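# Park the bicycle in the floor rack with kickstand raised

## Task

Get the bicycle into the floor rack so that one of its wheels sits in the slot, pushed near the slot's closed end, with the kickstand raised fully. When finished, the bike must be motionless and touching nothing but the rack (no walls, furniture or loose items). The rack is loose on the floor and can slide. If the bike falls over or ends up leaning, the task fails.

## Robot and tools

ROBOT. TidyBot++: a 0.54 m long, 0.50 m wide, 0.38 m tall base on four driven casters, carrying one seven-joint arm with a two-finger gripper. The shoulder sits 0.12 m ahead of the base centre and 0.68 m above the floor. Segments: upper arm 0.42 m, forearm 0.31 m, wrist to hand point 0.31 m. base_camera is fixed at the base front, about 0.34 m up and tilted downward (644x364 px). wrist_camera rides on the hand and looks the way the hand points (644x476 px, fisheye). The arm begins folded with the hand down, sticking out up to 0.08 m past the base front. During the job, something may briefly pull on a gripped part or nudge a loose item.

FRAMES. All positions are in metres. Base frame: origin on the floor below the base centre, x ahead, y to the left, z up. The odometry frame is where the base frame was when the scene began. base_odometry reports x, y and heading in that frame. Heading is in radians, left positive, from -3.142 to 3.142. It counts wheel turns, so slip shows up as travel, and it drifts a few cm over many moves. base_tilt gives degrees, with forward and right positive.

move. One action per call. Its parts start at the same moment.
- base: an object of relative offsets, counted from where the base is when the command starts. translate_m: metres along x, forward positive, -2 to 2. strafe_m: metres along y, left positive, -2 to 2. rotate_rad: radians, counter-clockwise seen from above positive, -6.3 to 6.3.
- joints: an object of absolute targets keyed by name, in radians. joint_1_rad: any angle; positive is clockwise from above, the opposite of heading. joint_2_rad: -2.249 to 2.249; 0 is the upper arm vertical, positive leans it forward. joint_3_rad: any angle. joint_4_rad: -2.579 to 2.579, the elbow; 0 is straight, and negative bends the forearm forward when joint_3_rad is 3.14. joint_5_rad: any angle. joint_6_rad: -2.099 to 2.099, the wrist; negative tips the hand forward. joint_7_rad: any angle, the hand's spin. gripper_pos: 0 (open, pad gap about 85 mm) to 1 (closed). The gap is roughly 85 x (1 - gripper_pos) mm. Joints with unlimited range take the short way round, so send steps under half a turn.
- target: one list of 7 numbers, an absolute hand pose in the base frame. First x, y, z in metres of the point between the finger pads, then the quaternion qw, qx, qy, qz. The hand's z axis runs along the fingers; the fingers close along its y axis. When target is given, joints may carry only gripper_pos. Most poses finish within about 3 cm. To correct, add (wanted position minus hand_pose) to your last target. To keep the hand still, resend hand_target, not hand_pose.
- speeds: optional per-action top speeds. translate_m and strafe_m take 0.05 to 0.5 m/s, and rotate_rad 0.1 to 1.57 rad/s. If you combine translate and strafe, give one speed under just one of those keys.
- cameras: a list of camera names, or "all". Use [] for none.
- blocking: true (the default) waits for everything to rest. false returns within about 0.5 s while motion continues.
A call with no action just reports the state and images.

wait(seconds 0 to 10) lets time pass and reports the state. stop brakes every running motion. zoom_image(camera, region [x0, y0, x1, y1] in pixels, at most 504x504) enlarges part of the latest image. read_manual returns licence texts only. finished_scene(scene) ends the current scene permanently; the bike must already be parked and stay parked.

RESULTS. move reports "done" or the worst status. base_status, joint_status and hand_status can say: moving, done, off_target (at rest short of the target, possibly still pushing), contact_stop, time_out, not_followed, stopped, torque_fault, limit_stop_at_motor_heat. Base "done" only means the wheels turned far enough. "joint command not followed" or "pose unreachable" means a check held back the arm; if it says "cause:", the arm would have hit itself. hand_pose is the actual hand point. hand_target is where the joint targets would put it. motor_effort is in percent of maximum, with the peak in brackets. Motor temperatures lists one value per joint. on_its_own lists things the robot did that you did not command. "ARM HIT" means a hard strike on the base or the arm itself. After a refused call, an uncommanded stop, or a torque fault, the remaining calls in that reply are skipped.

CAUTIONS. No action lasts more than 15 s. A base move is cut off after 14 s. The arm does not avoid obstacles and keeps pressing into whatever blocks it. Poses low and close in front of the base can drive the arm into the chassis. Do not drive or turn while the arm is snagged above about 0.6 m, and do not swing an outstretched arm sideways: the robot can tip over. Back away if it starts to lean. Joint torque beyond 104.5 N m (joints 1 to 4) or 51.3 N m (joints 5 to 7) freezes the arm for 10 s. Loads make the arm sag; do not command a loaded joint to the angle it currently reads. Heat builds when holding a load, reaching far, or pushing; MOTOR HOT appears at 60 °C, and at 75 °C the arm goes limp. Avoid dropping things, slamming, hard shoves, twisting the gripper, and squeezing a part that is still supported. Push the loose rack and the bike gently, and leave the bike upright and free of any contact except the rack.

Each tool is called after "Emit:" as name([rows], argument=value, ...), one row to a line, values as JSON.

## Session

Emit:
move(joints={"joint_1_rad": 0.0, "joint_2_rad": -0.5, "joint_3_rad": 3.14, "joint_4_rad": -1.7, "joint_5_rad": 0, "joint_6_rad": -1.2})

Scene clock: 2.10 s.
Motor temperatures (°C): [38 36 34 38 37 50 44]
move: done
base_odometry: x=+0.000 y=+0.000 heading=+0.000
base_tilt: forward=+0.0 right=+0.6
base_status: not commanded
joint_positions: joint_1_rad=+0.017 joint_2_rad=-0.476 joint_3_rad=+3.159 joint_4_rad=-1.707 joint_5_rad=-0.002 joint_6_rad=-1.144 joint_7_rad=+1.578 gripper_pos=+0.000
joint_status: all done
motor_effort: joint_1_rad=+0(1) joint_2_rad=-1(6) joint_3_rad=+1(1) joint_4_rad=+20(20) joint_5_rad=-2(4) joint_6_rad=+6(6) joint_7_rad=+1(1)
hand_pose: x=+0.4386 y=-0.0105 z=+0.9368 quat_wxyz=(+0.003, +0.927, -0.013, +0.374) (m; base frame)
hand_target: x=+0.4205 y=+0.0020 z=+0.9354 quat_wxyz=(+0.001, +0.932, +0.004, +0.362) (m; base frame)
hand_status: not commanded
pictures: base_camera, wrist_camera
camera_calibration:
wrist_camera: T_world_to_cam=[[-0.0280851, -0.999442, 0.0180977, -0.0215896], [-0.747525, 0.00897935, -0.664173, 1.00483], [0.663639, -0.0321819, -0.74736, 0.550441], [0, 0, 0, 1]] pos_world=[0.385236, -0.012886, 1.07915]

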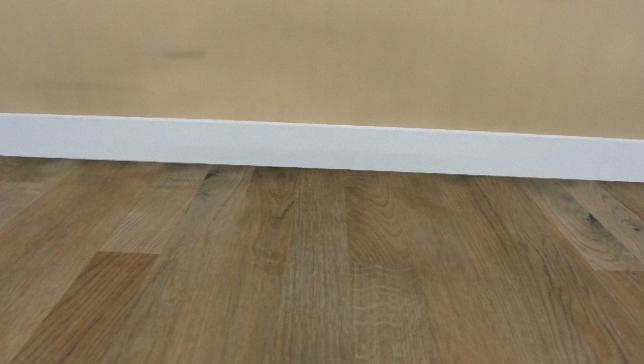

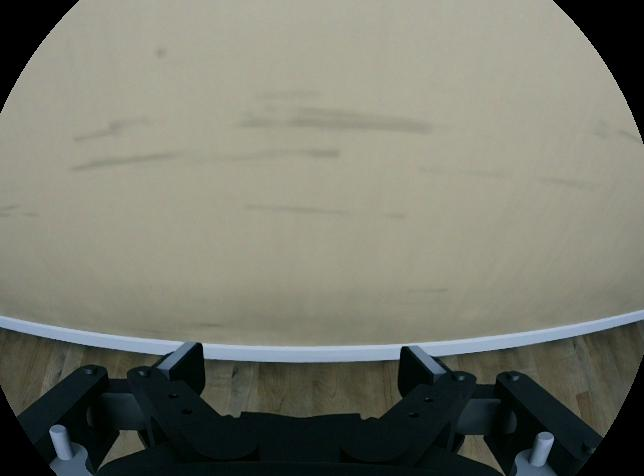

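Emit:
move(base={"rotate_rad": 1.57})

Emit:
move(base={"rotate_rad": 1.57})

Emit:
move(base={"rotate_rad": 1.57})

Scene clock: 4.50 s.
Motor temperatures (°C): [38 36 34 38 37 50 44]
move: done
base_odometry: x=+0.000 y=+0.000 heading=+1.570
base_tilt: forward=+0.0 right=+0.6
base_status: done
joint_positions: joint_1_rad=+0.012 joint_2_rad=-0.476 joint_3_rad=+3.151 joint_4_rad=-1.707 joint_5_rad=-0.002 joint_6_rad=-1.144 joint_7_rad=+1.578 gripper_pos=+0.000
joint_status: not commanded
motor_effort: joint_1_rad=+0(1) joint_2_rad=-1(3) joint_3_rad=+0(2) joint_4_rad=+20(20) joint_5_rad=-1(3) joint_6_rad=+6(6) joint_7_rad=+0(1)
hand_pose: x=+0.4385 y=-0.0058 z=+0.9367 quat_wxyz=(+0.002, +0.927, -0.007, +0.374) (m; base frame)
hand_target: x=+0.4205 y=+0.0020 z=+0.9354 quat_wxyz=(+0.001, +0.932, +0.004, +0.362) (m; base frame)
hand_status: not commanded
pictures: base_camera, wrist_camera
camera_calibration:
wrist_camera: T_world_to_cam=[[-0.0161273, -0.999635, 0.0216772, -0.0254536], [-0.748026, -0.00232359, -0.663665, 1.00424], [0.663473, -0.0269182, -0.747716, 0.551015], [0, 0, 0, 1]] pos_world=[0.385207, -0.0082785, 1.07904]

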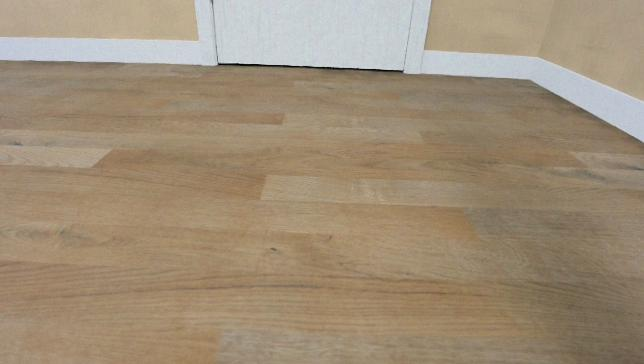

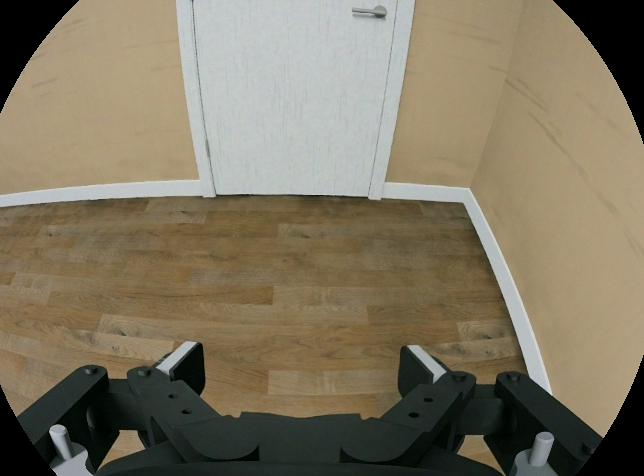

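Scene clock: 6.80 s.
Motor temperatures (°C): [38 36 34 38 37 50 44]
move: done
base_odometry: x=+0.000 y=+0.000 heading=+3.139
base_tilt: forward=+0.0 right=+0.6
base_status: done
joint_positions: joint_1_rad=+0.010 joint_2_rad=-0.476 joint_3_rad=+3.148 joint_4_rad=-1.707 joint_5_rad=-0.002 joint_6_rad=-1.145 joint_7_rad=+1.578 gripper_pos=+0.000
joint_status: not commanded
motor_effort: joint_1_rad=+0(1) joint_2_rad=-1(2) joint_3_rad=+1(2) joint_4_rad=+19(20) joint_5_rad=-1(3) joint_6_rad=+6(6) joint_7_rad=+1(1)
hand_pose: x=+0.4384 y=-0.0040 z=+0.9366 quat_wxyz=(+0.002, +0.927, -0.005, +0.374) (m; base frame)
hand_target: x=+0.4205 y=+0.0020 z=+0.9354 quat_wxyz=(+0.001, +0.932, +0.004, +0.362) (m; base frame)
hand_status: not commanded
pictures: base_camera, wrist_camera
camera_calibration:
wrist_camera: T_world_to_cam=[[-0.0117188, -0.999666, 0.0230365, -0.0269051], [-0.748219, -0.00651684, -0.66342, 1.00398], [0.663348, -0.0250108, -0.747893, 0.55128], [0, 0, 0, 1]] pos_world=[0.38519, -0.00656534, 1.07898]

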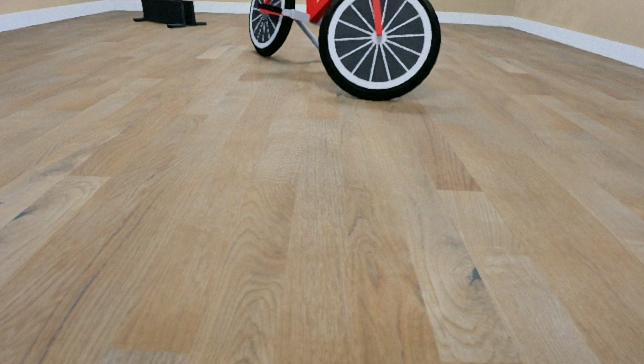

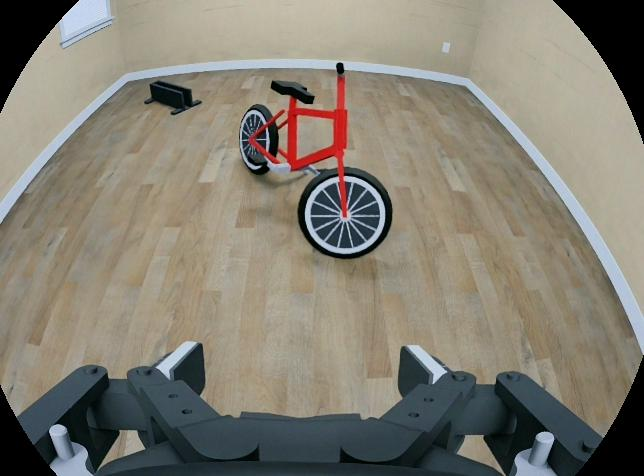

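Scene clock: 9.10 s.
Motor temperatures (°C): [38 36 34 38 37 50 44]
move: done
base_odometry: x=+0.000 y=+0.000 heading=-1.574
base_tilt: forward=+0.0 right=+0.6
base_status: done
joint_positions: joint_1_rad=+0.010 joint_2_rad=-0.476 joint_3_rad=+3.147 joint_4_rad=-1.707 joint_5_rad=-0.002 joint_6_rad=-1.145 joint_7_rad=+1.578 gripper_pos=+0.000
joint_status: not commanded
motor_effort: joint_1_rad=+0(1) joint_2_rad=-1(2) joint_3_rad=+0(2) joint_4_rad=+20(20) joint_5_rad=-1(3) joint_6_rad=+6(6) joint_7_rad=+1(1)
hand_pose: x=+0.4384 y=-0.0031 z=+0.9365 quat_wxyz=(+0.002, +0.927, -0.004, +0.374) (m; base frame)
hand_target: x=+0.4205 y=+0.0020 z=+0.9354 quat_wxyz=(+0.001, +0.932, +0.004, +0.362) (m; base frame)
hand_status: not commanded
pictures: base_camera, wrist_camera
camera_calibration:
wrist_camera: T_world_to_cam=[[-0.00930628, -0.999674, 0.0237764, -0.0276967], [-0.748367, -0.00880751, -0.663226, 1.00377], [0.663219, -0.0239657, -0.748041, 0.551497], [0, 0, 0, 1]] pos_world=[0.385171, -0.00562991, 1.07893]

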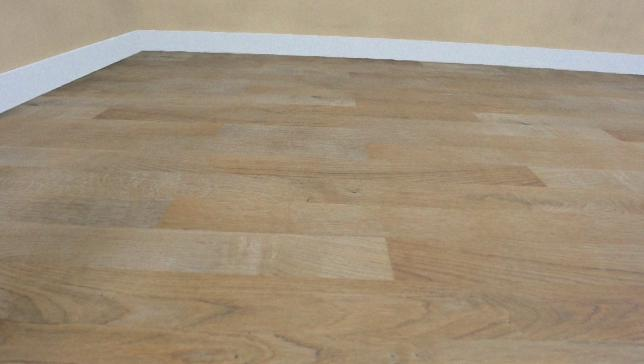

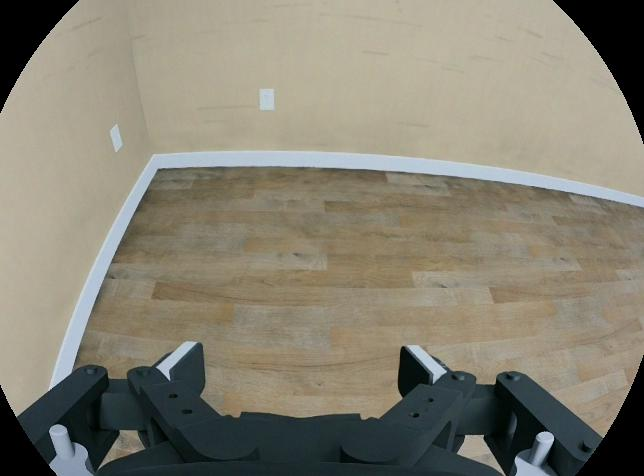

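Emit:
move(base={"rotate_rad": -1.3})

Emit:
zoom_image(camera="wrist_camera", region=[180, 30, 480, 280])

Emit:
zoom_image(camera="base_camera", region=[150, 0, 500, 140])

Scene clock: 11.63 s.
Motor temperatures (°C): [38 36 34 39 37 50 44]
move: done
base_odometry: x=+0.000 y=+0.000 heading=-2.874
base_tilt: forward=+0.0 right=+0.6
base_status: done
joint_positions: joint_1_rad=+0.008 joint_2_rad=-0.476 joint_3_rad=+3.145 joint_4_rad=-1.707 joint_5_rad=-0.002 joint_6_rad=-1.145 joint_7_rad=+1.578 gripper_pos=+0.000
joint_status: not commanded
motor_effort: joint_1_rad=+0(1) joint_2_rad=-1(2) joint_3_rad=+1(2) joint_4_rad=+20(20) joint_5_rad=-1(3) joint_6_rad=+6(6) joint_7_rad=+1(1)
hand_pose: x=+0.4383 y=-0.0020 z=+0.9365 quat_wxyz=(+0.002, +0.927, -0.002, +0.374) (m; base frame)
hand_target: x=+0.4205 y=+0.0020 z=+0.9354 quat_wxyz=(+0.001, +0.932, +0.004, +0.362) (m; base frame)
hand_status: not commanded
pictures: base_camera, wrist_camera
camera_calibration:
wrist_camera: T_world_to_cam=[[-0.00672819, -0.999676, 0.0245438, -0.0285266], [-0.748407, -0.0112443, -0.663144, 1.00367], [0.663205, -0.0228305, -0.748089, 0.551584], [0, 0, 0, 1]] pos_world=[0.385147, -0.00463883, 1.07891]

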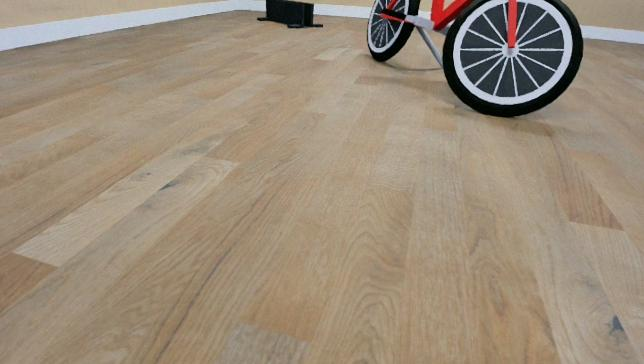

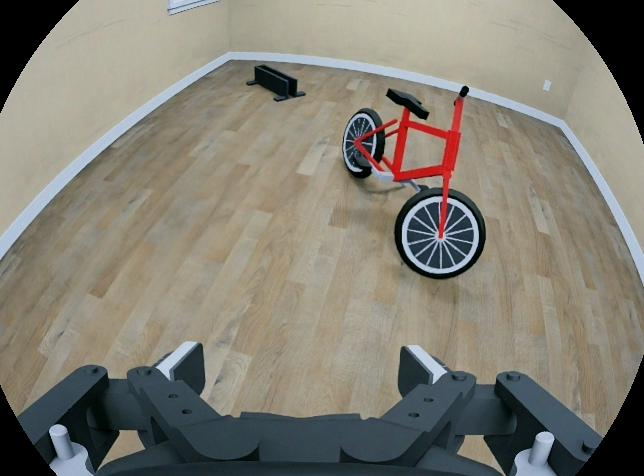

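Scaled by 1.680.

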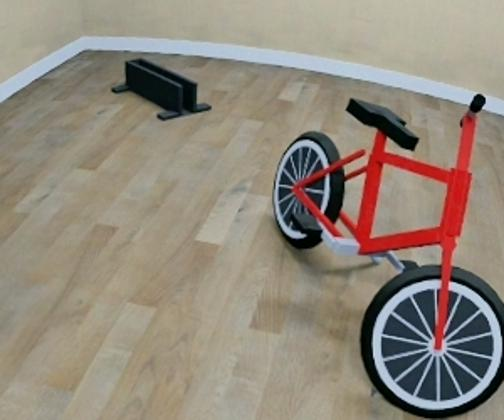

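Scaled by 1.440.

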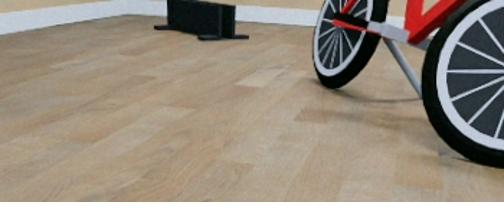

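Emit:
move(base={"translate_m": 0.823, "strafe_m": -1.159, "rotate_rad": 1.958}, cameras=[])

Emit:
move(base={"translate_m": -0.49, "strafe_m": -0.884})

Scene clock: 17.30 s.
Motor temperatures (°C): [38 36 34 39 37 50 44]
move: done
base_odometry: x=-1.101 y=+0.900 heading=-0.915
base_tilt: forward=+0.0 right=+0.6
base_status: done
joint_positions: joint_1_rad=+0.008 joint_2_rad=-0.497 joint_3_rad=+3.145 joint_4_rad=-1.706 joint_5_rad=-0.002 joint_6_rad=-1.150 joint_7_rad=+1.578 gripper_pos=+0.000
joint_status: not commanded
motor_effort: joint_1_rad=+0(1) joint_2_rad=-1(5) joint_3_rad=+0(2) joint_4_rad=+20(20) joint_5_rad=-1(2) joint_6_rad=+6(7) joint_7_rad=+1(1)
hand_pose: x=+0.4320 y=-0.0019 z=+0.9424 quat_wxyz=(+0.002, +0.924, -0.002, +0.382) (m; base frame)
hand_target: x=+0.4205 y=+0.0020 z=+0.9354 quat_wxyz=(+0.001, +0.932, +0.004, +0.362) (m; base frame)
hand_status: not commanded
pictures: none
No camera images: "cameras" was empty.

Scene clock: 20.67 s.
Motor temperatures (°C): [38 36 34 39 37 50 44]
move: done
base_odometry: x=-2.100 y=+0.749 heading=-0.916
base_tilt: forward=+0.0 right=+0.6
base_status: done
joint_positions: joint_1_rad=+0.008 joint_2_rad=-0.497 joint_3_rad=+3.145 joint_4_rad=-1.706 joint_5_rad=-0.002 joint_6_rad=-1.150 joint_7_rad=+1.578 gripper_pos=+0.000
joint_status: not commanded
motor_effort: joint_1_rad=+0(1) joint_2_rad=+0(2) joint_3_rad=+0(2) joint_4_rad=+19(20) joint_5_rad=-1(3) joint_6_rad=+6(7) joint_7_rad=+1(1)
hand_pose: x=+0.4320 y=-0.0019 z=+0.9424 quat_wxyz=(+0.002, +0.924, -0.002, +0.382) (m; base frame)
hand_target: x=+0.4205 y=+0.0020 z=+0.9354 quat_wxyz=(+0.001, +0.932, +0.004, +0.362) (m; base frame)
hand_status: not commanded
pictures: base_camera, wrist_camera
camera_calibration:
wrist_camera: T_world_to_cam=[[-0.00683596, -0.999672, 0.0247007, -0.028631], [-0.737185, -0.011652, -0.67559, 1.00974], [0.675656, -0.0228273, -0.736863, 0.544266], [0, 0, 0, 1]] pos_world=[0.376434, -0.00443191, 1.08393]

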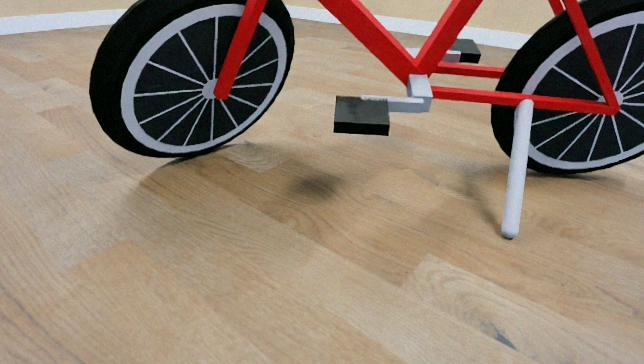

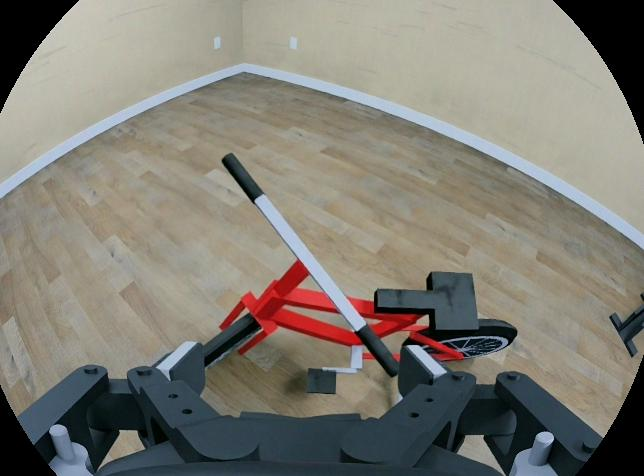

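Emit:
move(joints={"joint_1_rad": 0.9}, cameras=["wrist_camera"])

Emit:
zoom_image(camera="wrist_camera", region=[250, 50, 600, 320])

Scene clock: 23.13 s.
Motor temperatures (°C): [38 36 34 39 37 50 44]
move: done
base_odometry: x=-2.100 y=+0.749 heading=-0.916
base_tilt: forward=+0.0 right=+0.6
base_status: not commanded
joint_positions: joint_1_rad=+0.884 joint_2_rad=-0.497 joint_3_rad=+3.145 joint_4_rad=-1.706 joint_5_rad=-0.002 joint_6_rad=-1.150 joint_7_rad=+1.578 gripper_pos=+0.000
joint_status: all done
motor_effort: joint_1_rad=+0(1) joint_2_rad=+0(1) joint_3_rad=+0(1) joint_4_rad=+19(20) joint_5_rad=-2(3) joint_6_rad=+6(6) joint_7_rad=+1(1)
hand_pose: x=+0.3181 y=-0.2415 z=+0.9424 quat_wxyz=(+0.163, +0.836, -0.394, +0.345) (m; base frame)
hand_target: x=+0.3080 y=-0.2350 z=+0.9354 quat_wxyz=(+0.159, +0.841, -0.402, +0.326) (m; base frame)
hand_status: not commanded
pictures: wrist_camera
camera_calibration:
wrist_camera: T_world_to_cam=[[-0.771936, -0.63522, 0.0247007, 0.062416], [-0.481246, 0.558552, -0.67559, 0.979285], [0.415352, -0.5334, -0.736863, 0.575242], [0, 0, 0, 1]] pos_world=[0.28053, -0.2005, 1.08393]

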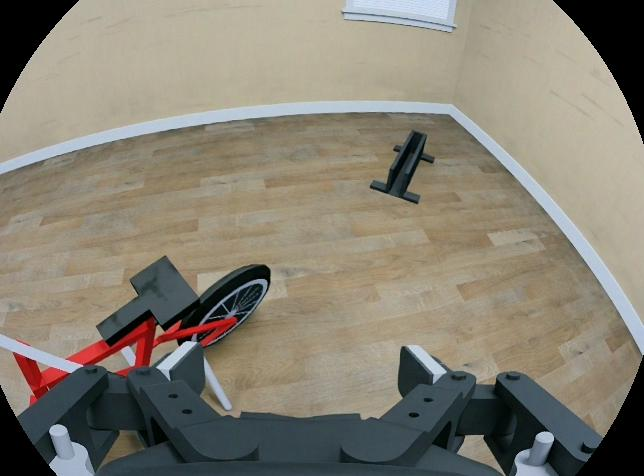

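Scaled by 1.440.

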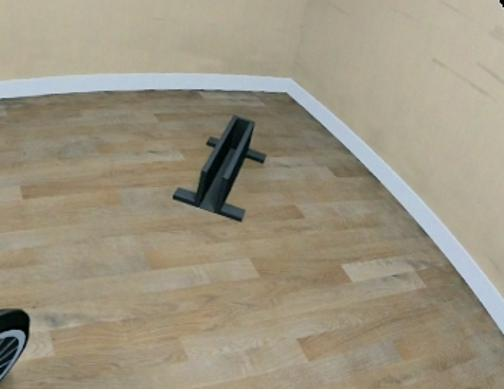

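Emit:
move(base={"strafe_m": -1.5, "rotate_rad": -0.01}, joints={"joint_1_rad": 0.0, "gripper_pos": 1.0})

Emit:
move(target=[0.5, 0.0, 0.25, 0, 1, 0, 0])

Scene clock: 28.97 s.
Motor temperatures (°C): [38 36 34 39 37 50 44]
move: done
base_odometry: x=-3.290 y=-0.164 heading=-0.926
base_tilt: forward=+0.0 right=+0.6
base_status: done
joint_positions: joint_1_rad=+0.016 joint_2_rad=-0.498 joint_3_rad=+3.144 joint_4_rad=-1.706 joint_5_rad=-0.002 joint_6_rad=-1.150 joint_7_rad=+1.578 gripper_pos=+0.999
joint_status: all done
motor_effort: joint_1_rad=+0(1) joint_2_rad=+0(4) joint_3_rad=+0(2) joint_4_rad=+20(20) joint_5_rad=-2(3) joint_6_rad=+6(7) joint_7_rad=+1(1)
hand_pose: x=+0.4317 y=-0.0041 z=+0.9427 quat_wxyz=(+0.003, +0.924, -0.005, +0.382) (m; base frame)
hand_target: x=+0.4205 y=+0.0020 z=+0.9354 quat_wxyz=(+0.001, +0.932, +0.004, +0.362) (m; base frame)
hand_status: not commanded
pictures: base_camera, wrist_camera
camera_calibration:
wrist_camera: T_world_to_cam=[[-0.0141779, -0.99959, 0.0248698, -0.0278735], [-0.736861, -0.00636778, -0.676014, 1.00997], [0.675895, -0.0279101, -0.736469, 0.544053], [0, 0, 0, 1]] pos_world=[0.376086, -0.00624632, 1.08412]

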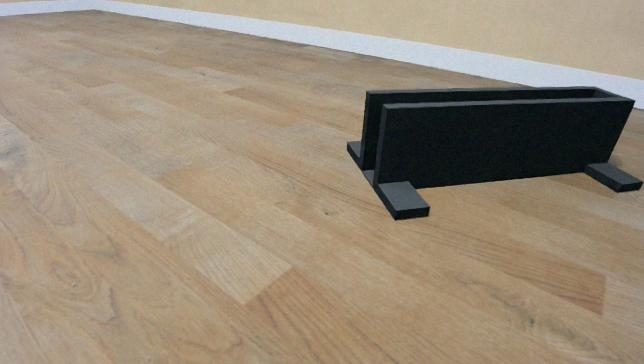

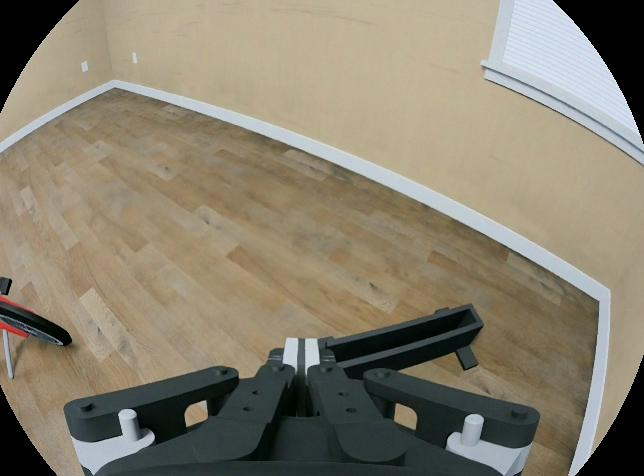

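Scene clock: 32.03 s.
Motor temperatures (°C): [38 36 34 39 37 50 44]
move: done
base_odometry: x=-3.290 y=-0.164 heading=-0.926
base_tilt: forward=+0.0 right=+0.6
base_status: not commanded
joint_positions: joint_1_rad=+0.016 joint_2_rad=+1.077 joint_3_rad=+3.144 joint_4_rad=-2.014 joint_5_rad=-0.002 joint_6_rad=-0.076 joint_7_rad=+1.578 gripper_pos=+0.999
joint_status: not commanded
motor_effort: joint_1_rad=+0(1) joint_2_rad=-34(36) joint_3_rad=-1(1) joint_4_rad=+1(20) joint_5_rad=-1(2) joint_6_rad=+0(6) joint_7_rad=+1(1)
hand_pose: x=+0.4977 y=-0.0061 z=+0.2562 quat_wxyz=(+0.001, +1.000, -0.006, -0.012) (m; base frame)
hand_target: x=+0.5000 y=+0.0000 z=+0.2500 quat_wxyz=(+0.000, +1.000, +0.000, +0.000) (m; base frame)
hand_status: done (0.009 m and 1.6 deg from the pose sent, 0.696 m and 44.9 deg at the start)
pictures: base_camera, wrist_camera
camera_calibration:
wrist_camera: T_world_to_cam=[[0.00325948, -0.99981, 0.0192381, -0.0191429], [-0.997816, -0.0019824, 0.0660324, 0.534266], [-0.0659817, -0.0194113, -0.997632, 0.430022], [0, 0, 0, 1]] pos_world=[0.561534, -0.00973283, 0.394093]

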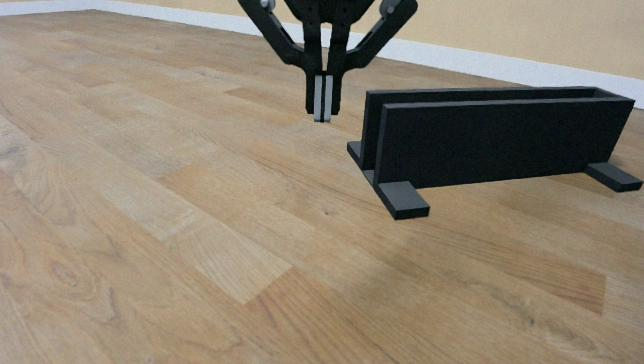

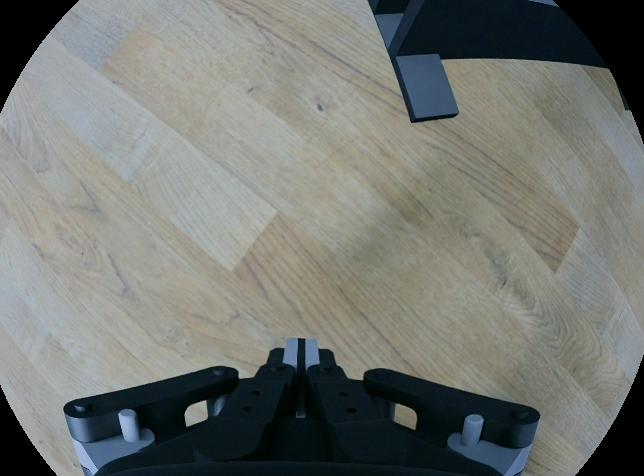

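Emit:
move(target=[0.5, 0.0, 0.12, 0, 1, 0, 0], base={"strafe_m": -0.15, "translate_m": 0.29, "rotate_rad": 0.0})

Scene clock: 34.43 s.
Motor temperatures (°C): [38 36 34 39 37 50 44]
move: off_target
base_odometry: x=-3.236 y=-0.487 heading=-0.927
base_tilt: forward=+0.0 right=+0.6
base_status: done
joint_positions: joint_1_rad=+0.014 joint_2_rad=+1.414 joint_3_rad=+3.144 joint_4_rad=-1.839 joint_5_rad=-0.002 joint_6_rad=+0.064 joint_7_rad=+1.578 gripper_pos=+0.999
joint_status: not commanded
motor_effort: joint_1_rad=+0(2) joint_2_rad=-36(38) joint_3_rad=-1(2) joint_4_rad=+0(4) joint_5_rad=-1(3) joint_6_rad=+1(2) joint_7_rad=+0(1)
hand_pose: x=+0.4850 y=-0.0053 z=+0.1241 quat_wxyz=(+0.001, +1.000, -0.005, -0.024) (m; base frame)
hand_target: x=+0.5000 y=+0.0000 z=+0.1200 quat_wxyz=(+0.000, +1.000, +0.000, +0.000) (m; base frame)
hand_status: off_target (0.016 m and 2.8 deg from the pose sent, 0.136 m and 1.6 deg at the start)
pictures: base_camera, wrist_camera
camera_calibration:
wrist_camera: T_world_to_cam=[[0.00695938, -0.999788, 0.019363, -0.0175024], [-0.996067, -0.00522052, 0.0884469, 0.526711], [-0.0883271, -0.0199024, -0.995893, 0.308075], [0, 0, 0, 1]] pos_world=[0.551972, -0.00861754, 0.260563]

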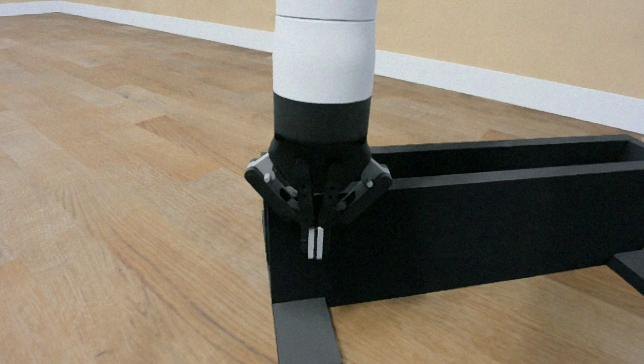

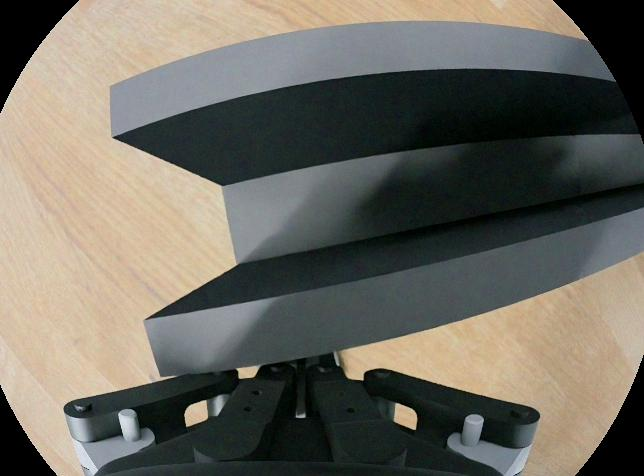

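Emit:
move(base={"translate_m": 0.085}, speeds={"translate_m": 0.1})

Scene clock: 35.90 s.
Motor temperatures (°C): [38 36 34 39 37 50 44]
move: done
base_odometry: x=-3.185 y=-0.555 heading=-0.927
base_tilt: forward=+0.0 right=+0.6
base_status: done
joint_positions: joint_1_rad=+0.013 joint_2_rad=+1.419 joint_3_rad=+3.144 joint_4_rad=-1.844 joint_5_rad=-0.002 joint_6_rad=+0.064 joint_7_rad=+1.578 gripper_pos=+0.999
joint_status: not commanded
motor_effort: joint_1_rad=+0(1) joint_2_rad=-36(39) joint_3_rad=+0(2) joint_4_rad=-1(3) joint_5_rad=-1(3) joint_6_rad=+0(3) joint_7_rad=+0(1)
hand_pose: x=+0.4793 y=-0.0051 z=+0.1227 quat_wxyz=(+0.001, +1.000, -0.004, -0.028) (m; base frame)
hand_target: x=+0.5000 y=+0.0000 z=+0.1200 quat_wxyz=(+0.000, +1.000, +0.000, +0.000) (m; base frame)
hand_status: not commanded
pictures: base_camera, wrist_camera
camera_calibration:
wrist_camera: T_world_to_cam=[[0.00742404, -0.999789, 0.0191646, -0.0174494], [-0.995176, -0.00551221, 0.0979506, 0.519572], [-0.0978242, -0.0197993, -0.995007, 0.310638], [0, 0, 0, 1]] pos_world=[0.547583, -0.00843126, 0.258529]

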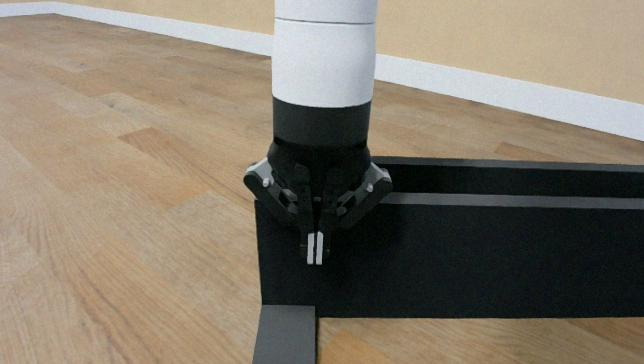

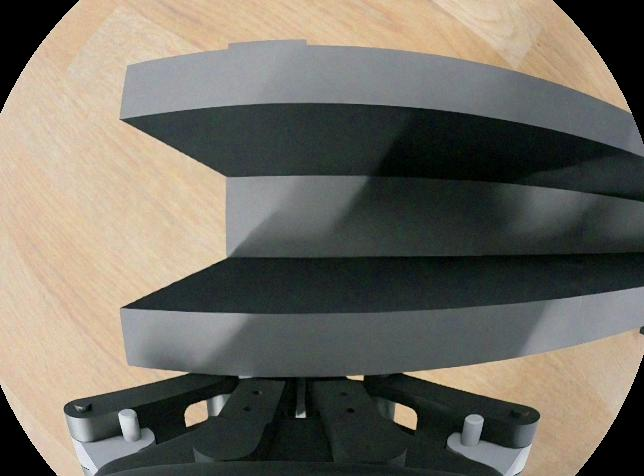

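Emit:
move(base={"translate_m": -0.26}, joints={"joint_2_rad": -0.5, "joint_4_rad": -1.7, "joint_6_rad": -1.2, "joint_1_rad": 0.0}, cameras=["base_camera"])

Emit:
move(base={"strafe_m": 1.45}, joints={"gripper_pos": 0.0})

Scene clock: 41.63 s.
Motor temperatures (°C): [38 36 34 39 37 50 44]
move: done
base_odometry: x=-3.341 y=-0.347 heading=-0.927
base_tilt: forward=+0.0 right=+0.6
base_status: done
joint_positions: joint_1_rad=+0.012 joint_2_rad=-0.483 joint_3_rad=+3.144 joint_4_rad=-1.708 joint_5_rad=-0.002 joint_6_rad=-1.141 joint_7_rad=+1.578 gripper_pos=+0.999
joint_status: all done
motor_effort: joint_1_rad=+0(4) joint_2_rad=-1(42) joint_3_rad=+0(3) joint_4_rad=+20(21) joint_5_rad=-1(2) joint_6_rad=+6(7) joint_7_rad=+1(1)
hand_pose: x=+0.4374 y=-0.0027 z=+0.9389 quat_wxyz=(+0.002, +0.926, -0.003, +0.378) (m; base frame)
hand_target: x=+0.4206 y=-0.0005 z=+0.9354 quat_wxyz=(+0.002, +0.932, -0.001, +0.362) (m; base frame)
hand_status: not commanded
pictures: base_camera

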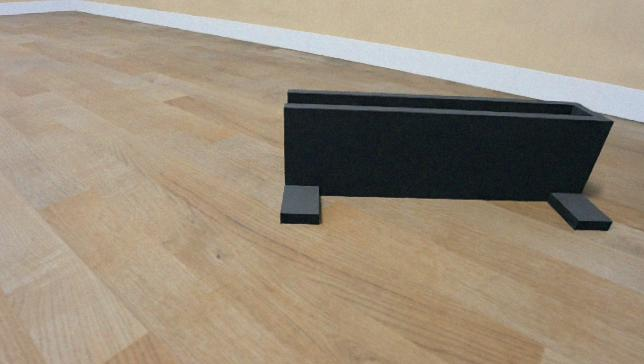

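Scene clock: 45.33 s.
Motor temperatures (°C): [38 36 34 39 37 50 44]
move: done
base_odometry: x=-2.181 y=+0.523 heading=-0.927
base_tilt: forward=+0.0 right=+0.6
base_status: done
joint_positions: joint_1_rad=+0.012 joint_2_rad=-0.483 joint_3_rad=+3.144 joint_4_rad=-1.708 joint_5_rad=-0.002 joint_6_rad=-1.144 joint_7_rad=+1.578 gripper_pos=+0.000
joint_status: all done
motor_effort: joint_1_rad=+0(1) joint_2_rad=-1(1) joint_3_rad=+0(3) joint_4_rad=+20(20) joint_5_rad=-1(3) joint_6_rad=+6(6) joint_7_rad=+1(1)
hand_pose: x=+0.4366 y=-0.0026 z=+0.9382 quat_wxyz=(+0.002, +0.926, -0.003, +0.377) (m; base frame)
hand_target: x=+0.4206 y=-0.0005 z=+0.9354 quat_wxyz=(+0.002, +0.932, -0.001, +0.362) (m; base frame)
hand_status: not commanded
pictures: base_camera, wrist_camera
camera_calibration:
wrist_camera: T_world_to_cam=[[-0.00905977, -0.999645, 0.0250566, -0.0285911], [-0.744354, -0.00999046, -0.667711, 1.00603], [0.667724, -0.0247003, -0.743999, 0.548151], [0, 0, 0, 1]] pos_world=[0.382567, -0.00499075, 1.08028]

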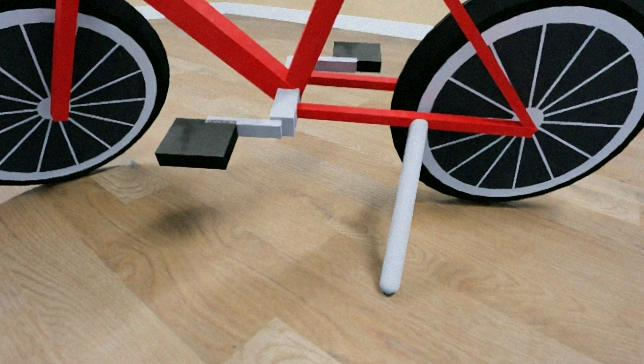

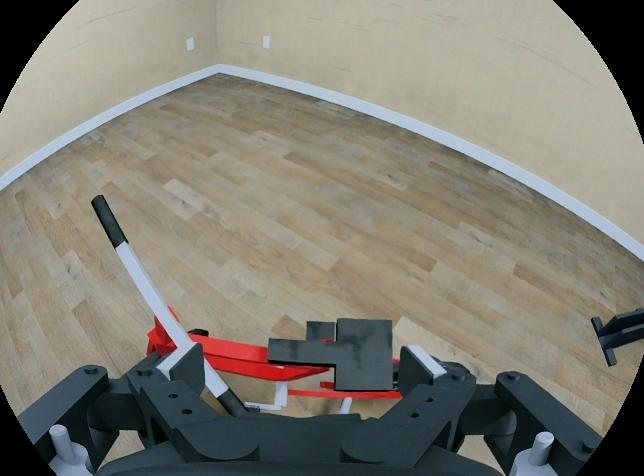

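Emit:
move(target=[0.615, 0.01, 0.64, -0.0884, 0.6828, -0.7196, 0.0839])

Scene clock: 48.67 s.
Motor temperatures (°C): [38 36 34 39 37 50 44]
move: off_target
base_odometry: x=-2.181 y=+0.523 heading=-0.927
base_tilt: forward=+0.0 right=+0.6
base_status: not commanded
joint_positions: joint_1_rad=-0.262 joint_2_rad=+0.325 joint_3_rad=+3.472 joint_4_rad=-1.704 joint_5_rad=-0.094 joint_6_rad=-0.933 joint_7_rad=+0.121 gripper_pos=+0.000
joint_status: not commanded
motor_effort: joint_1_rad=+0(1) joint_2_rad=-27(29) joint_3_rad=+2(2) joint_4_rad=+17(20) joint_5_rad=-1(2) joint_6_rad=+2(6) joint_7_rad=+0(1)
hand_pose: x=+0.5963 y=-0.0036 z=+0.6406 quat_wxyz=(-0.055, +0.714, -0.693, +0.083) (m; base frame)
hand_target: x=+0.6150 y=+0.0100 z=+0.6400 quat_wxyz=(-0.088, +0.683, -0.720, +0.084) (m; base frame)
hand_status: off_target (0.023 m and 6.0 deg from the pose sent, 0.348 m and 96.4 deg at the start)
pictures: base_camera, wrist_camera
camera_calibration:
wrist_camera: T_world_to_cam=[[-0.983161, -0.0479456, -0.176337, 0.692595], [-0.0479002, 0.998842, -0.00451649, 0.0896977], [0.17635, 0.00400617, -0.984319, 0.667167], [0, 0, 0, 1]] pos_world=[0.567575, -0.0590597, 0.779241]

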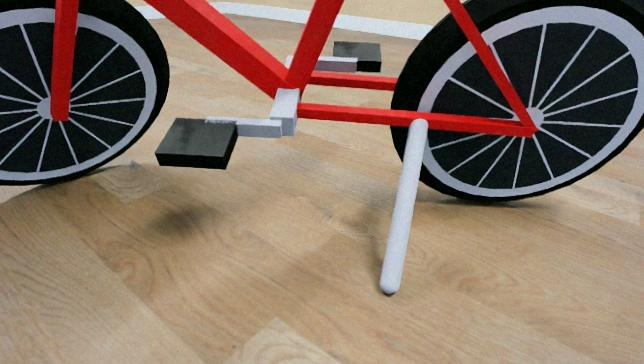

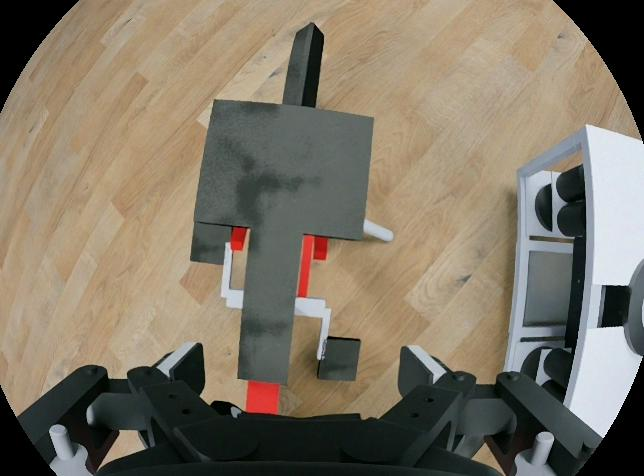

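Emit:
move(target=[0.665, 0.012, 0.565, -0.0884, 0.6828, -0.7196, 0.0839])

Scene clock: 50.30 s.
Motor temperatures (°C): [38 36 34 39 37 50 44]
move: off_target
base_odometry: x=-2.181 y=+0.523 heading=-0.927
base_tilt: forward=+0.0 right=+0.6
base_status: not commanded
joint_positions: joint_1_rad=-0.277 joint_2_rad=+0.537 joint_3_rad=+3.534 joint_4_rad=-1.667 joint_5_rad=-0.254 joint_6_rad=-0.803 joint_7_rad=+0.152 gripper_pos=+0.000
joint_status: not commanded
motor_effort: joint_1_rad=+0(1) joint_2_rad=-32(35) joint_3_rad=+3(4) joint_4_rad=+15(16) joint_5_rad=-1(2) joint_6_rad=+2(2) joint_7_rad=+1(1)
hand_pose: x=+0.6432 y=+0.0015 z=+0.5611 quat_wxyz=(-0.058, +0.684, -0.723, +0.071) (m; base frame)
hand_target: x=+0.6650 y=+0.0120 z=+0.5650 quat_wxyz=(-0.088, +0.683, -0.720, +0.084) (m; base frame)
hand_status: off_target (0.025 m and 3.9 deg from the pose sent, 0.103 m and 6.0 deg at the start)
pictures: base_camera, wrist_camera
camera_calibration:
wrist_camera: T_world_to_cam=[[-0.98569, 0.0386351, -0.164083, 0.719518], [0.0351429, 0.999091, 0.0241342, 0.017001], [0.164866, 0.0180225, -0.986151, 0.589051], [0, 0, 0, 1]] pos_world=[0.61151, -0.0554005, 0.698544]

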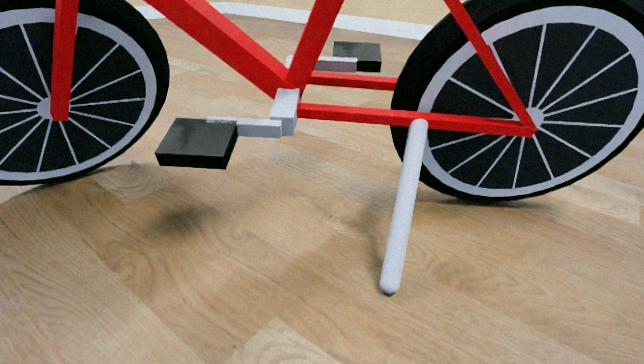

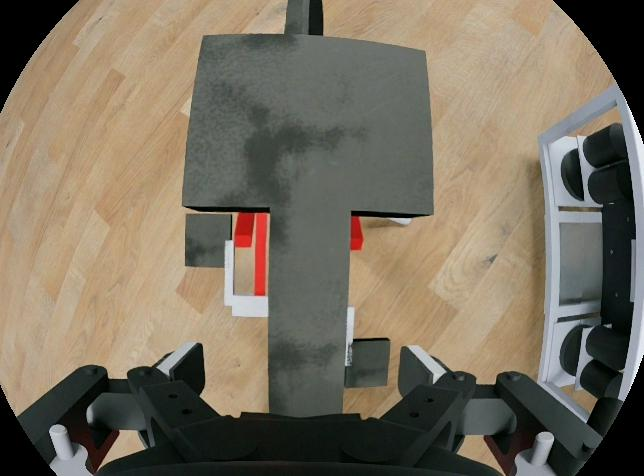

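Emit:
move(target=[0.679, 0.01, 0.498, -0.0884, 0.6828, -0.7196, 0.0839])

Scene clock: 51.67 s.
Motor temperatures (°C): [38 36 34 39 37 50 44]
move: off_target
base_odometry: x=-2.181 y=+0.523 heading=-0.927
base_tilt: forward=+0.0 right=+0.6
base_status: not commanded
joint_positions: joint_1_rad=-0.277 joint_2_rad=+0.668 joint_3_rad=+3.534 joint_4_rad=-1.676 joint_5_rad=-0.379 joint_6_rad=-0.668 joint_7_rad=+0.254 gripper_pos=+0.000
joint_status: not commanded
motor_effort: joint_1_rad=+0(1) joint_2_rad=-36(39) joint_3_rad=+3(4) joint_4_rad=+13(15) joint_5_rad=-1(3) joint_6_rad=+2(2) joint_7_rad=+1(1)
hand_pose: x=+0.6655 y=+0.0106 z=+0.4989 quat_wxyz=(-0.067, +0.690, -0.717, +0.072) (m; base frame)
hand_target: x=+0.6790 y=+0.0100 z=+0.4980 quat_wxyz=(-0.088, +0.683, -0.720, +0.084) (m; base frame)
hand_status: off_target (0.013 m and 2.9 deg from the pose sent, 0.073 m and 3.9 deg at the start)
pictures: base_camera, wrist_camera
camera_calibration:
wrist_camera: T_world_to_cam=[[-0.983624, 0.0226951, -0.178798, 0.737149], [0.0168138, 0.999269, 0.0343403, 0.0157019], [0.179446, 0.0307717, -0.983286, 0.512524], [0, 0, 0, 1]] pos_world=[0.632843, -0.0481913, 0.63522]

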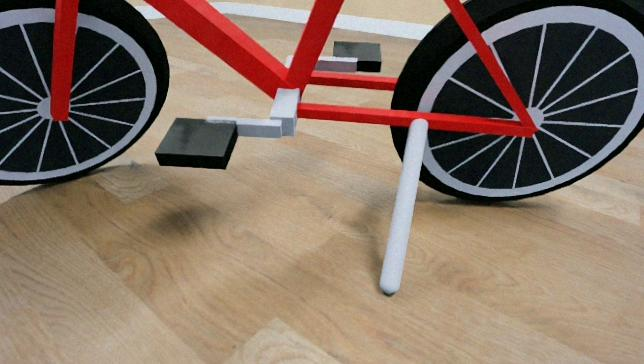

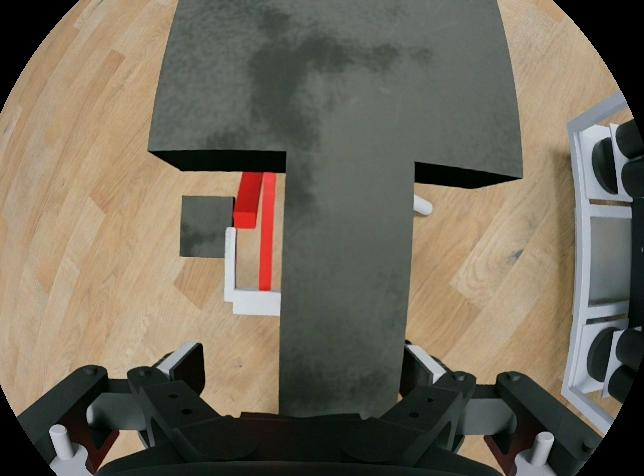

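Emit:
move(target=[0.664, 0.008, 0.498, -0.0884, 0.6828, -0.7196, 0.0839], cameras=[])

Emit:
move(target=[0.666, 0.006, 0.475, -0.0884, 0.6828, -0.7196, 0.0839])

Scene clock: 52.53 s.
Motor temperatures (°C): [38 36 34 39 37 50 44]
move: off_target
base_odometry: x=-2.181 y=+0.523 heading=-0.927
base_tilt: forward=+0.0 right=+0.6
base_status: not commanded
joint_positions: joint_1_rad=-0.277 joint_2_rad=+0.667 joint_3_rad=+3.534 joint_4_rad=-1.732 joint_5_rad=-0.389 joint_6_rad=-0.637 joint_7_rad=+0.275 gripper_pos=+0.000
joint_status: not commanded
motor_effort: joint_1_rad=+0(1) joint_2_rad=-35(36) joint_3_rad=+4(4) joint_4_rad=+13(14) joint_5_rad=-1(2) joint_6_rad=+1(2) joint_7_rad=+1(1)
hand_pose: x=+0.6462 y=+0.0069 z=+0.4857 quat_wxyz=(-0.058, +0.691, -0.718, +0.066) (m; base frame)
hand_target: x=+0.6640 y=+0.0080 z=+0.4980 quat_wxyz=(-0.088, +0.683, -0.720, +0.084) (m; base frame)
hand_status: off_target (0.022 m and 4.2 deg from the pose sent, 0.003 m and 2.9 deg at the start)
pictures: none
No camera images: "cameras" was empty.

Scene clock: 53.23 s.
Motor temperatures (°C): [38 36 34 39 37 50 44]
move: off_target
base_odometry: x=-2.181 y=+0.523 heading=-0.927
base_tilt: forward=+0.0 right=+0.6
base_status: not commanded
joint_positions: joint_1_rad=-0.276 joint_2_rad=+0.680 joint_3_rad=+3.534 joint_4_rad=-1.737 joint_5_rad=-0.438 joint_6_rad=-0.588 joint_7_rad=+0.323 gripper_pos=+0.000
joint_status: not commanded
motor_effort: joint_1_rad=+0(0) joint_2_rad=-35(36) joint_3_rad=+3(4) joint_4_rad=+13(13) joint_5_rad=-2(2) joint_6_rad=+2(2) joint_7_rad=+1(1)
hand_pose: x=+0.6585 y=+0.0089 z=+0.4812 quat_wxyz=(-0.074, +0.692, -0.714, +0.077) (m; base frame)
hand_target: x=+0.6660 y=+0.0060 z=+0.4750 quat_wxyz=(-0.088, +0.683, -0.720, +0.084) (m; base frame)
hand_status: off_target (0.010 m and 2.2 deg from the pose sent, 0.023 m and 4.2 deg at the start)
pictures: base_camera, wrist_camera
camera_calibration:
wrist_camera: T_world_to_cam=[[-0.980653, 0.0164924, -0.195061, 0.733024], [0.00949513, 0.999279, 0.0367532, 0.0218176], [0.195526, 0.03419, -0.980102, 0.484275], [0, 0, 0, 1]] pos_world=[0.623946, -0.0504485, 0.616821]

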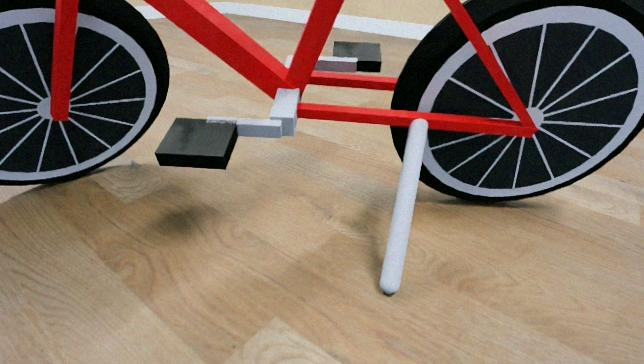

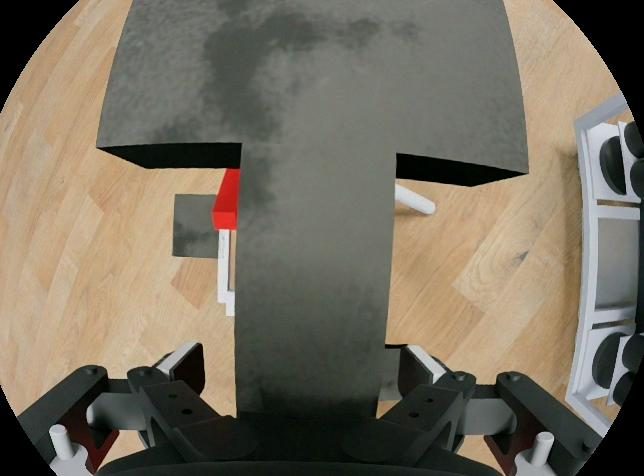

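Centered. Close.

Emit:
move(joints={"gripper_pos": 0.6})

Scene clock: 54.13 s.
Motor temperatures (°C): [38 36 34 39 37 50 44]
move: off_target
base_odometry: x=-2.181 y=+0.523 heading=-0.927
base_tilt: forward=+0.0 right=+0.6
base_status: not commanded
joint_positions: joint_1_rad=-0.273 joint_2_rad=+0.665 joint_3_rad=+3.536 joint_4_rad=-1.749 joint_5_rad=-0.452 joint_6_rad=-0.585 joint_7_rad=+0.321 gripper_pos=+0.509
joint_status: gripper_pos off_target (ended at +0.509, target +0.600)
motor_effort: joint_1_rad=-1(3) joint_2_rad=-28(35) joint_3_rad=+2(4) joint_4_rad=+14(17) joint_5_rad=+0(4) joint_6_rad=+5(9) joint_7_rad=+3(7)
hand_pose: x=+0.6568 y=+0.0085 z=+0.4864 quat_wxyz=(-0.081, +0.684, -0.721, +0.076) (m; base frame)
hand_target: x=+0.6660 y=+0.0060 z=+0.4750 quat_wxyz=(-0.088, +0.683, -0.720, +0.084) (m; base frame)
hand_status: not commanded
pictures: base_camera, wrist_camera
camera_calibration:
wrist_camera: T_world_to_cam=[[-0.97841, 0.0381165, -0.203126, 0.734666], [0.0285257, 0.998345, 0.0499372, 0.0030874], [0.204693, 0.0430648, -0.977878, 0.482553], [0, 0, 0, 1]] pos_world=[0.619942, -0.0518662, 0.620953]

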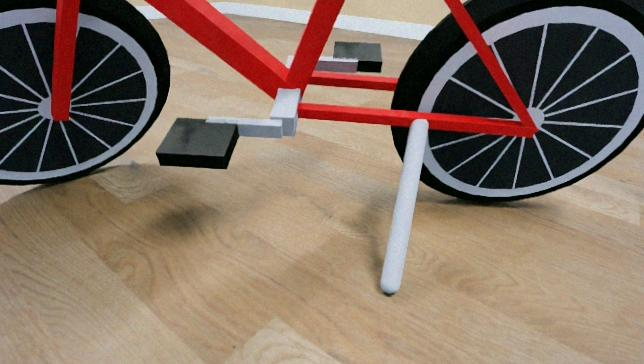

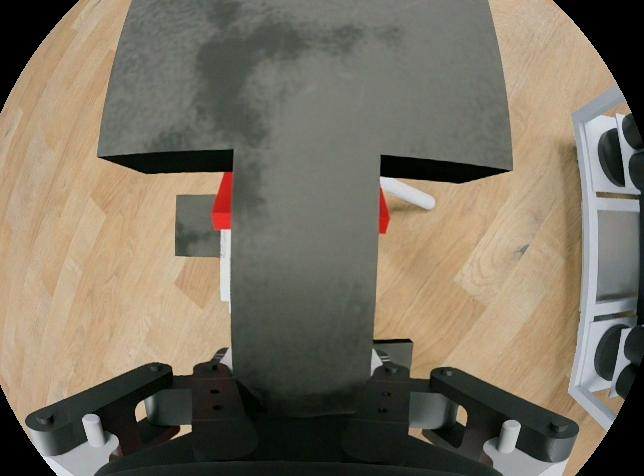

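Emit:
move(joints={"gripper_pos": 0.7}, cameras=[])

Emit:
move(base={"translate_m": 0.06}, speeds={"translate_m": 0.08}, target=[0.668, 0.004, 0.482, -0.0442, 0.6866, -0.7236, 0.042])

Scene clock: 54.90 s.
Motor temperatures (°C): [38 36 34 39 37 50 44]
move: off_target
base_odometry: x=-2.181 y=+0.523 heading=-0.927
base_tilt: forward=+0.0 right=+0.6
base_status: not commanded
joint_positions: joint_1_rad=-0.273 joint_2_rad=+0.665 joint_3_rad=+3.536 joint_4_rad=-1.749 joint_5_rad=-0.452 joint_6_rad=-0.585 joint_7_rad=+0.321 gripper_pos=+0.509
joint_status: gripper_pos off_target (ended at +0.509, target +0.700)
motor_effort: joint_1_rad=-1(1) joint_2_rad=-29(29) joint_3_rad=+3(3) joint_4_rad=+14(14) joint_5_rad=+0(1) joint_6_rad=+5(5) joint_7_rad=+3(3)
hand_pose: x=+0.6568 y=+0.0085 z=+0.4864 quat_wxyz=(-0.081, +0.684, -0.721, +0.076) (m; base frame)
hand_target: x=+0.6660 y=+0.0060 z=+0.4750 quat_wxyz=(-0.088, +0.683, -0.720, +0.084) (m; base frame)
hand_status: not commanded
pictures: none
No camera images: "cameras" was empty.

Scene clock: 56.20 s.
Motor temperatures (°C): [38 36 34 39 37 50 44]
move: off_target
base_odometry: x=-2.145 y=+0.475 heading=-0.927
base_tilt: forward=+0.0 right=+0.6
base_status: done
joint_positions: joint_1_rad=-0.225 joint_2_rad=+0.692 joint_3_rad=+3.550 joint_4_rad=-1.619 joint_5_rad=-0.409 joint_6_rad=-0.765 joint_7_rad=+0.279 gripper_pos=+0.520
joint_status: not commanded
motor_effort: joint_1_rad=-4(7) joint_2_rad=-29(38) joint_3_rad=+0(3) joint_4_rad=+17(21) joint_5_rad=-4(7) joint_6_rad=+8(10) joint_7_rad=+2(3)
hand_pose: x=+0.6645 y=-0.0098 z=+0.4988 quat_wxyz=(-0.057, +0.676, -0.733, +0.045) (m; base frame)
hand_target: x=+0.6680 y=+0.0040 z=+0.4820 quat_wxyz=(-0.044, +0.687, -0.724, +0.042) (m; base frame)
hand_status: off_target (0.022 m and 2.2 deg from the pose sent, 0.013 m and 5.7 deg at the start)
pictures: base_camera, wrist_camera
camera_calibration:
wrist_camera: T_world_to_cam=[[-0.989738, 0.0663685, -0.126547, 0.714948], [0.058924, 0.996354, 0.0616942, -0.00550196], [0.13018, 0.0536045, -0.99004, 0.54957], [0, 0, 0, 1]] pos_world=[0.636393, -0.0714275, 0.63491]

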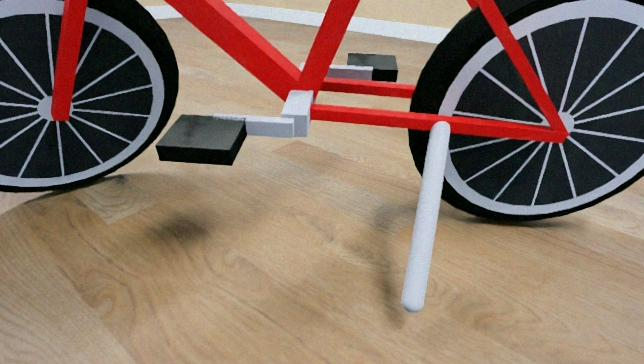

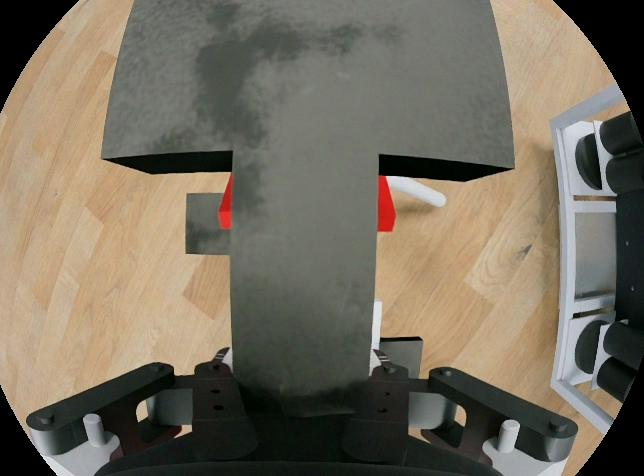

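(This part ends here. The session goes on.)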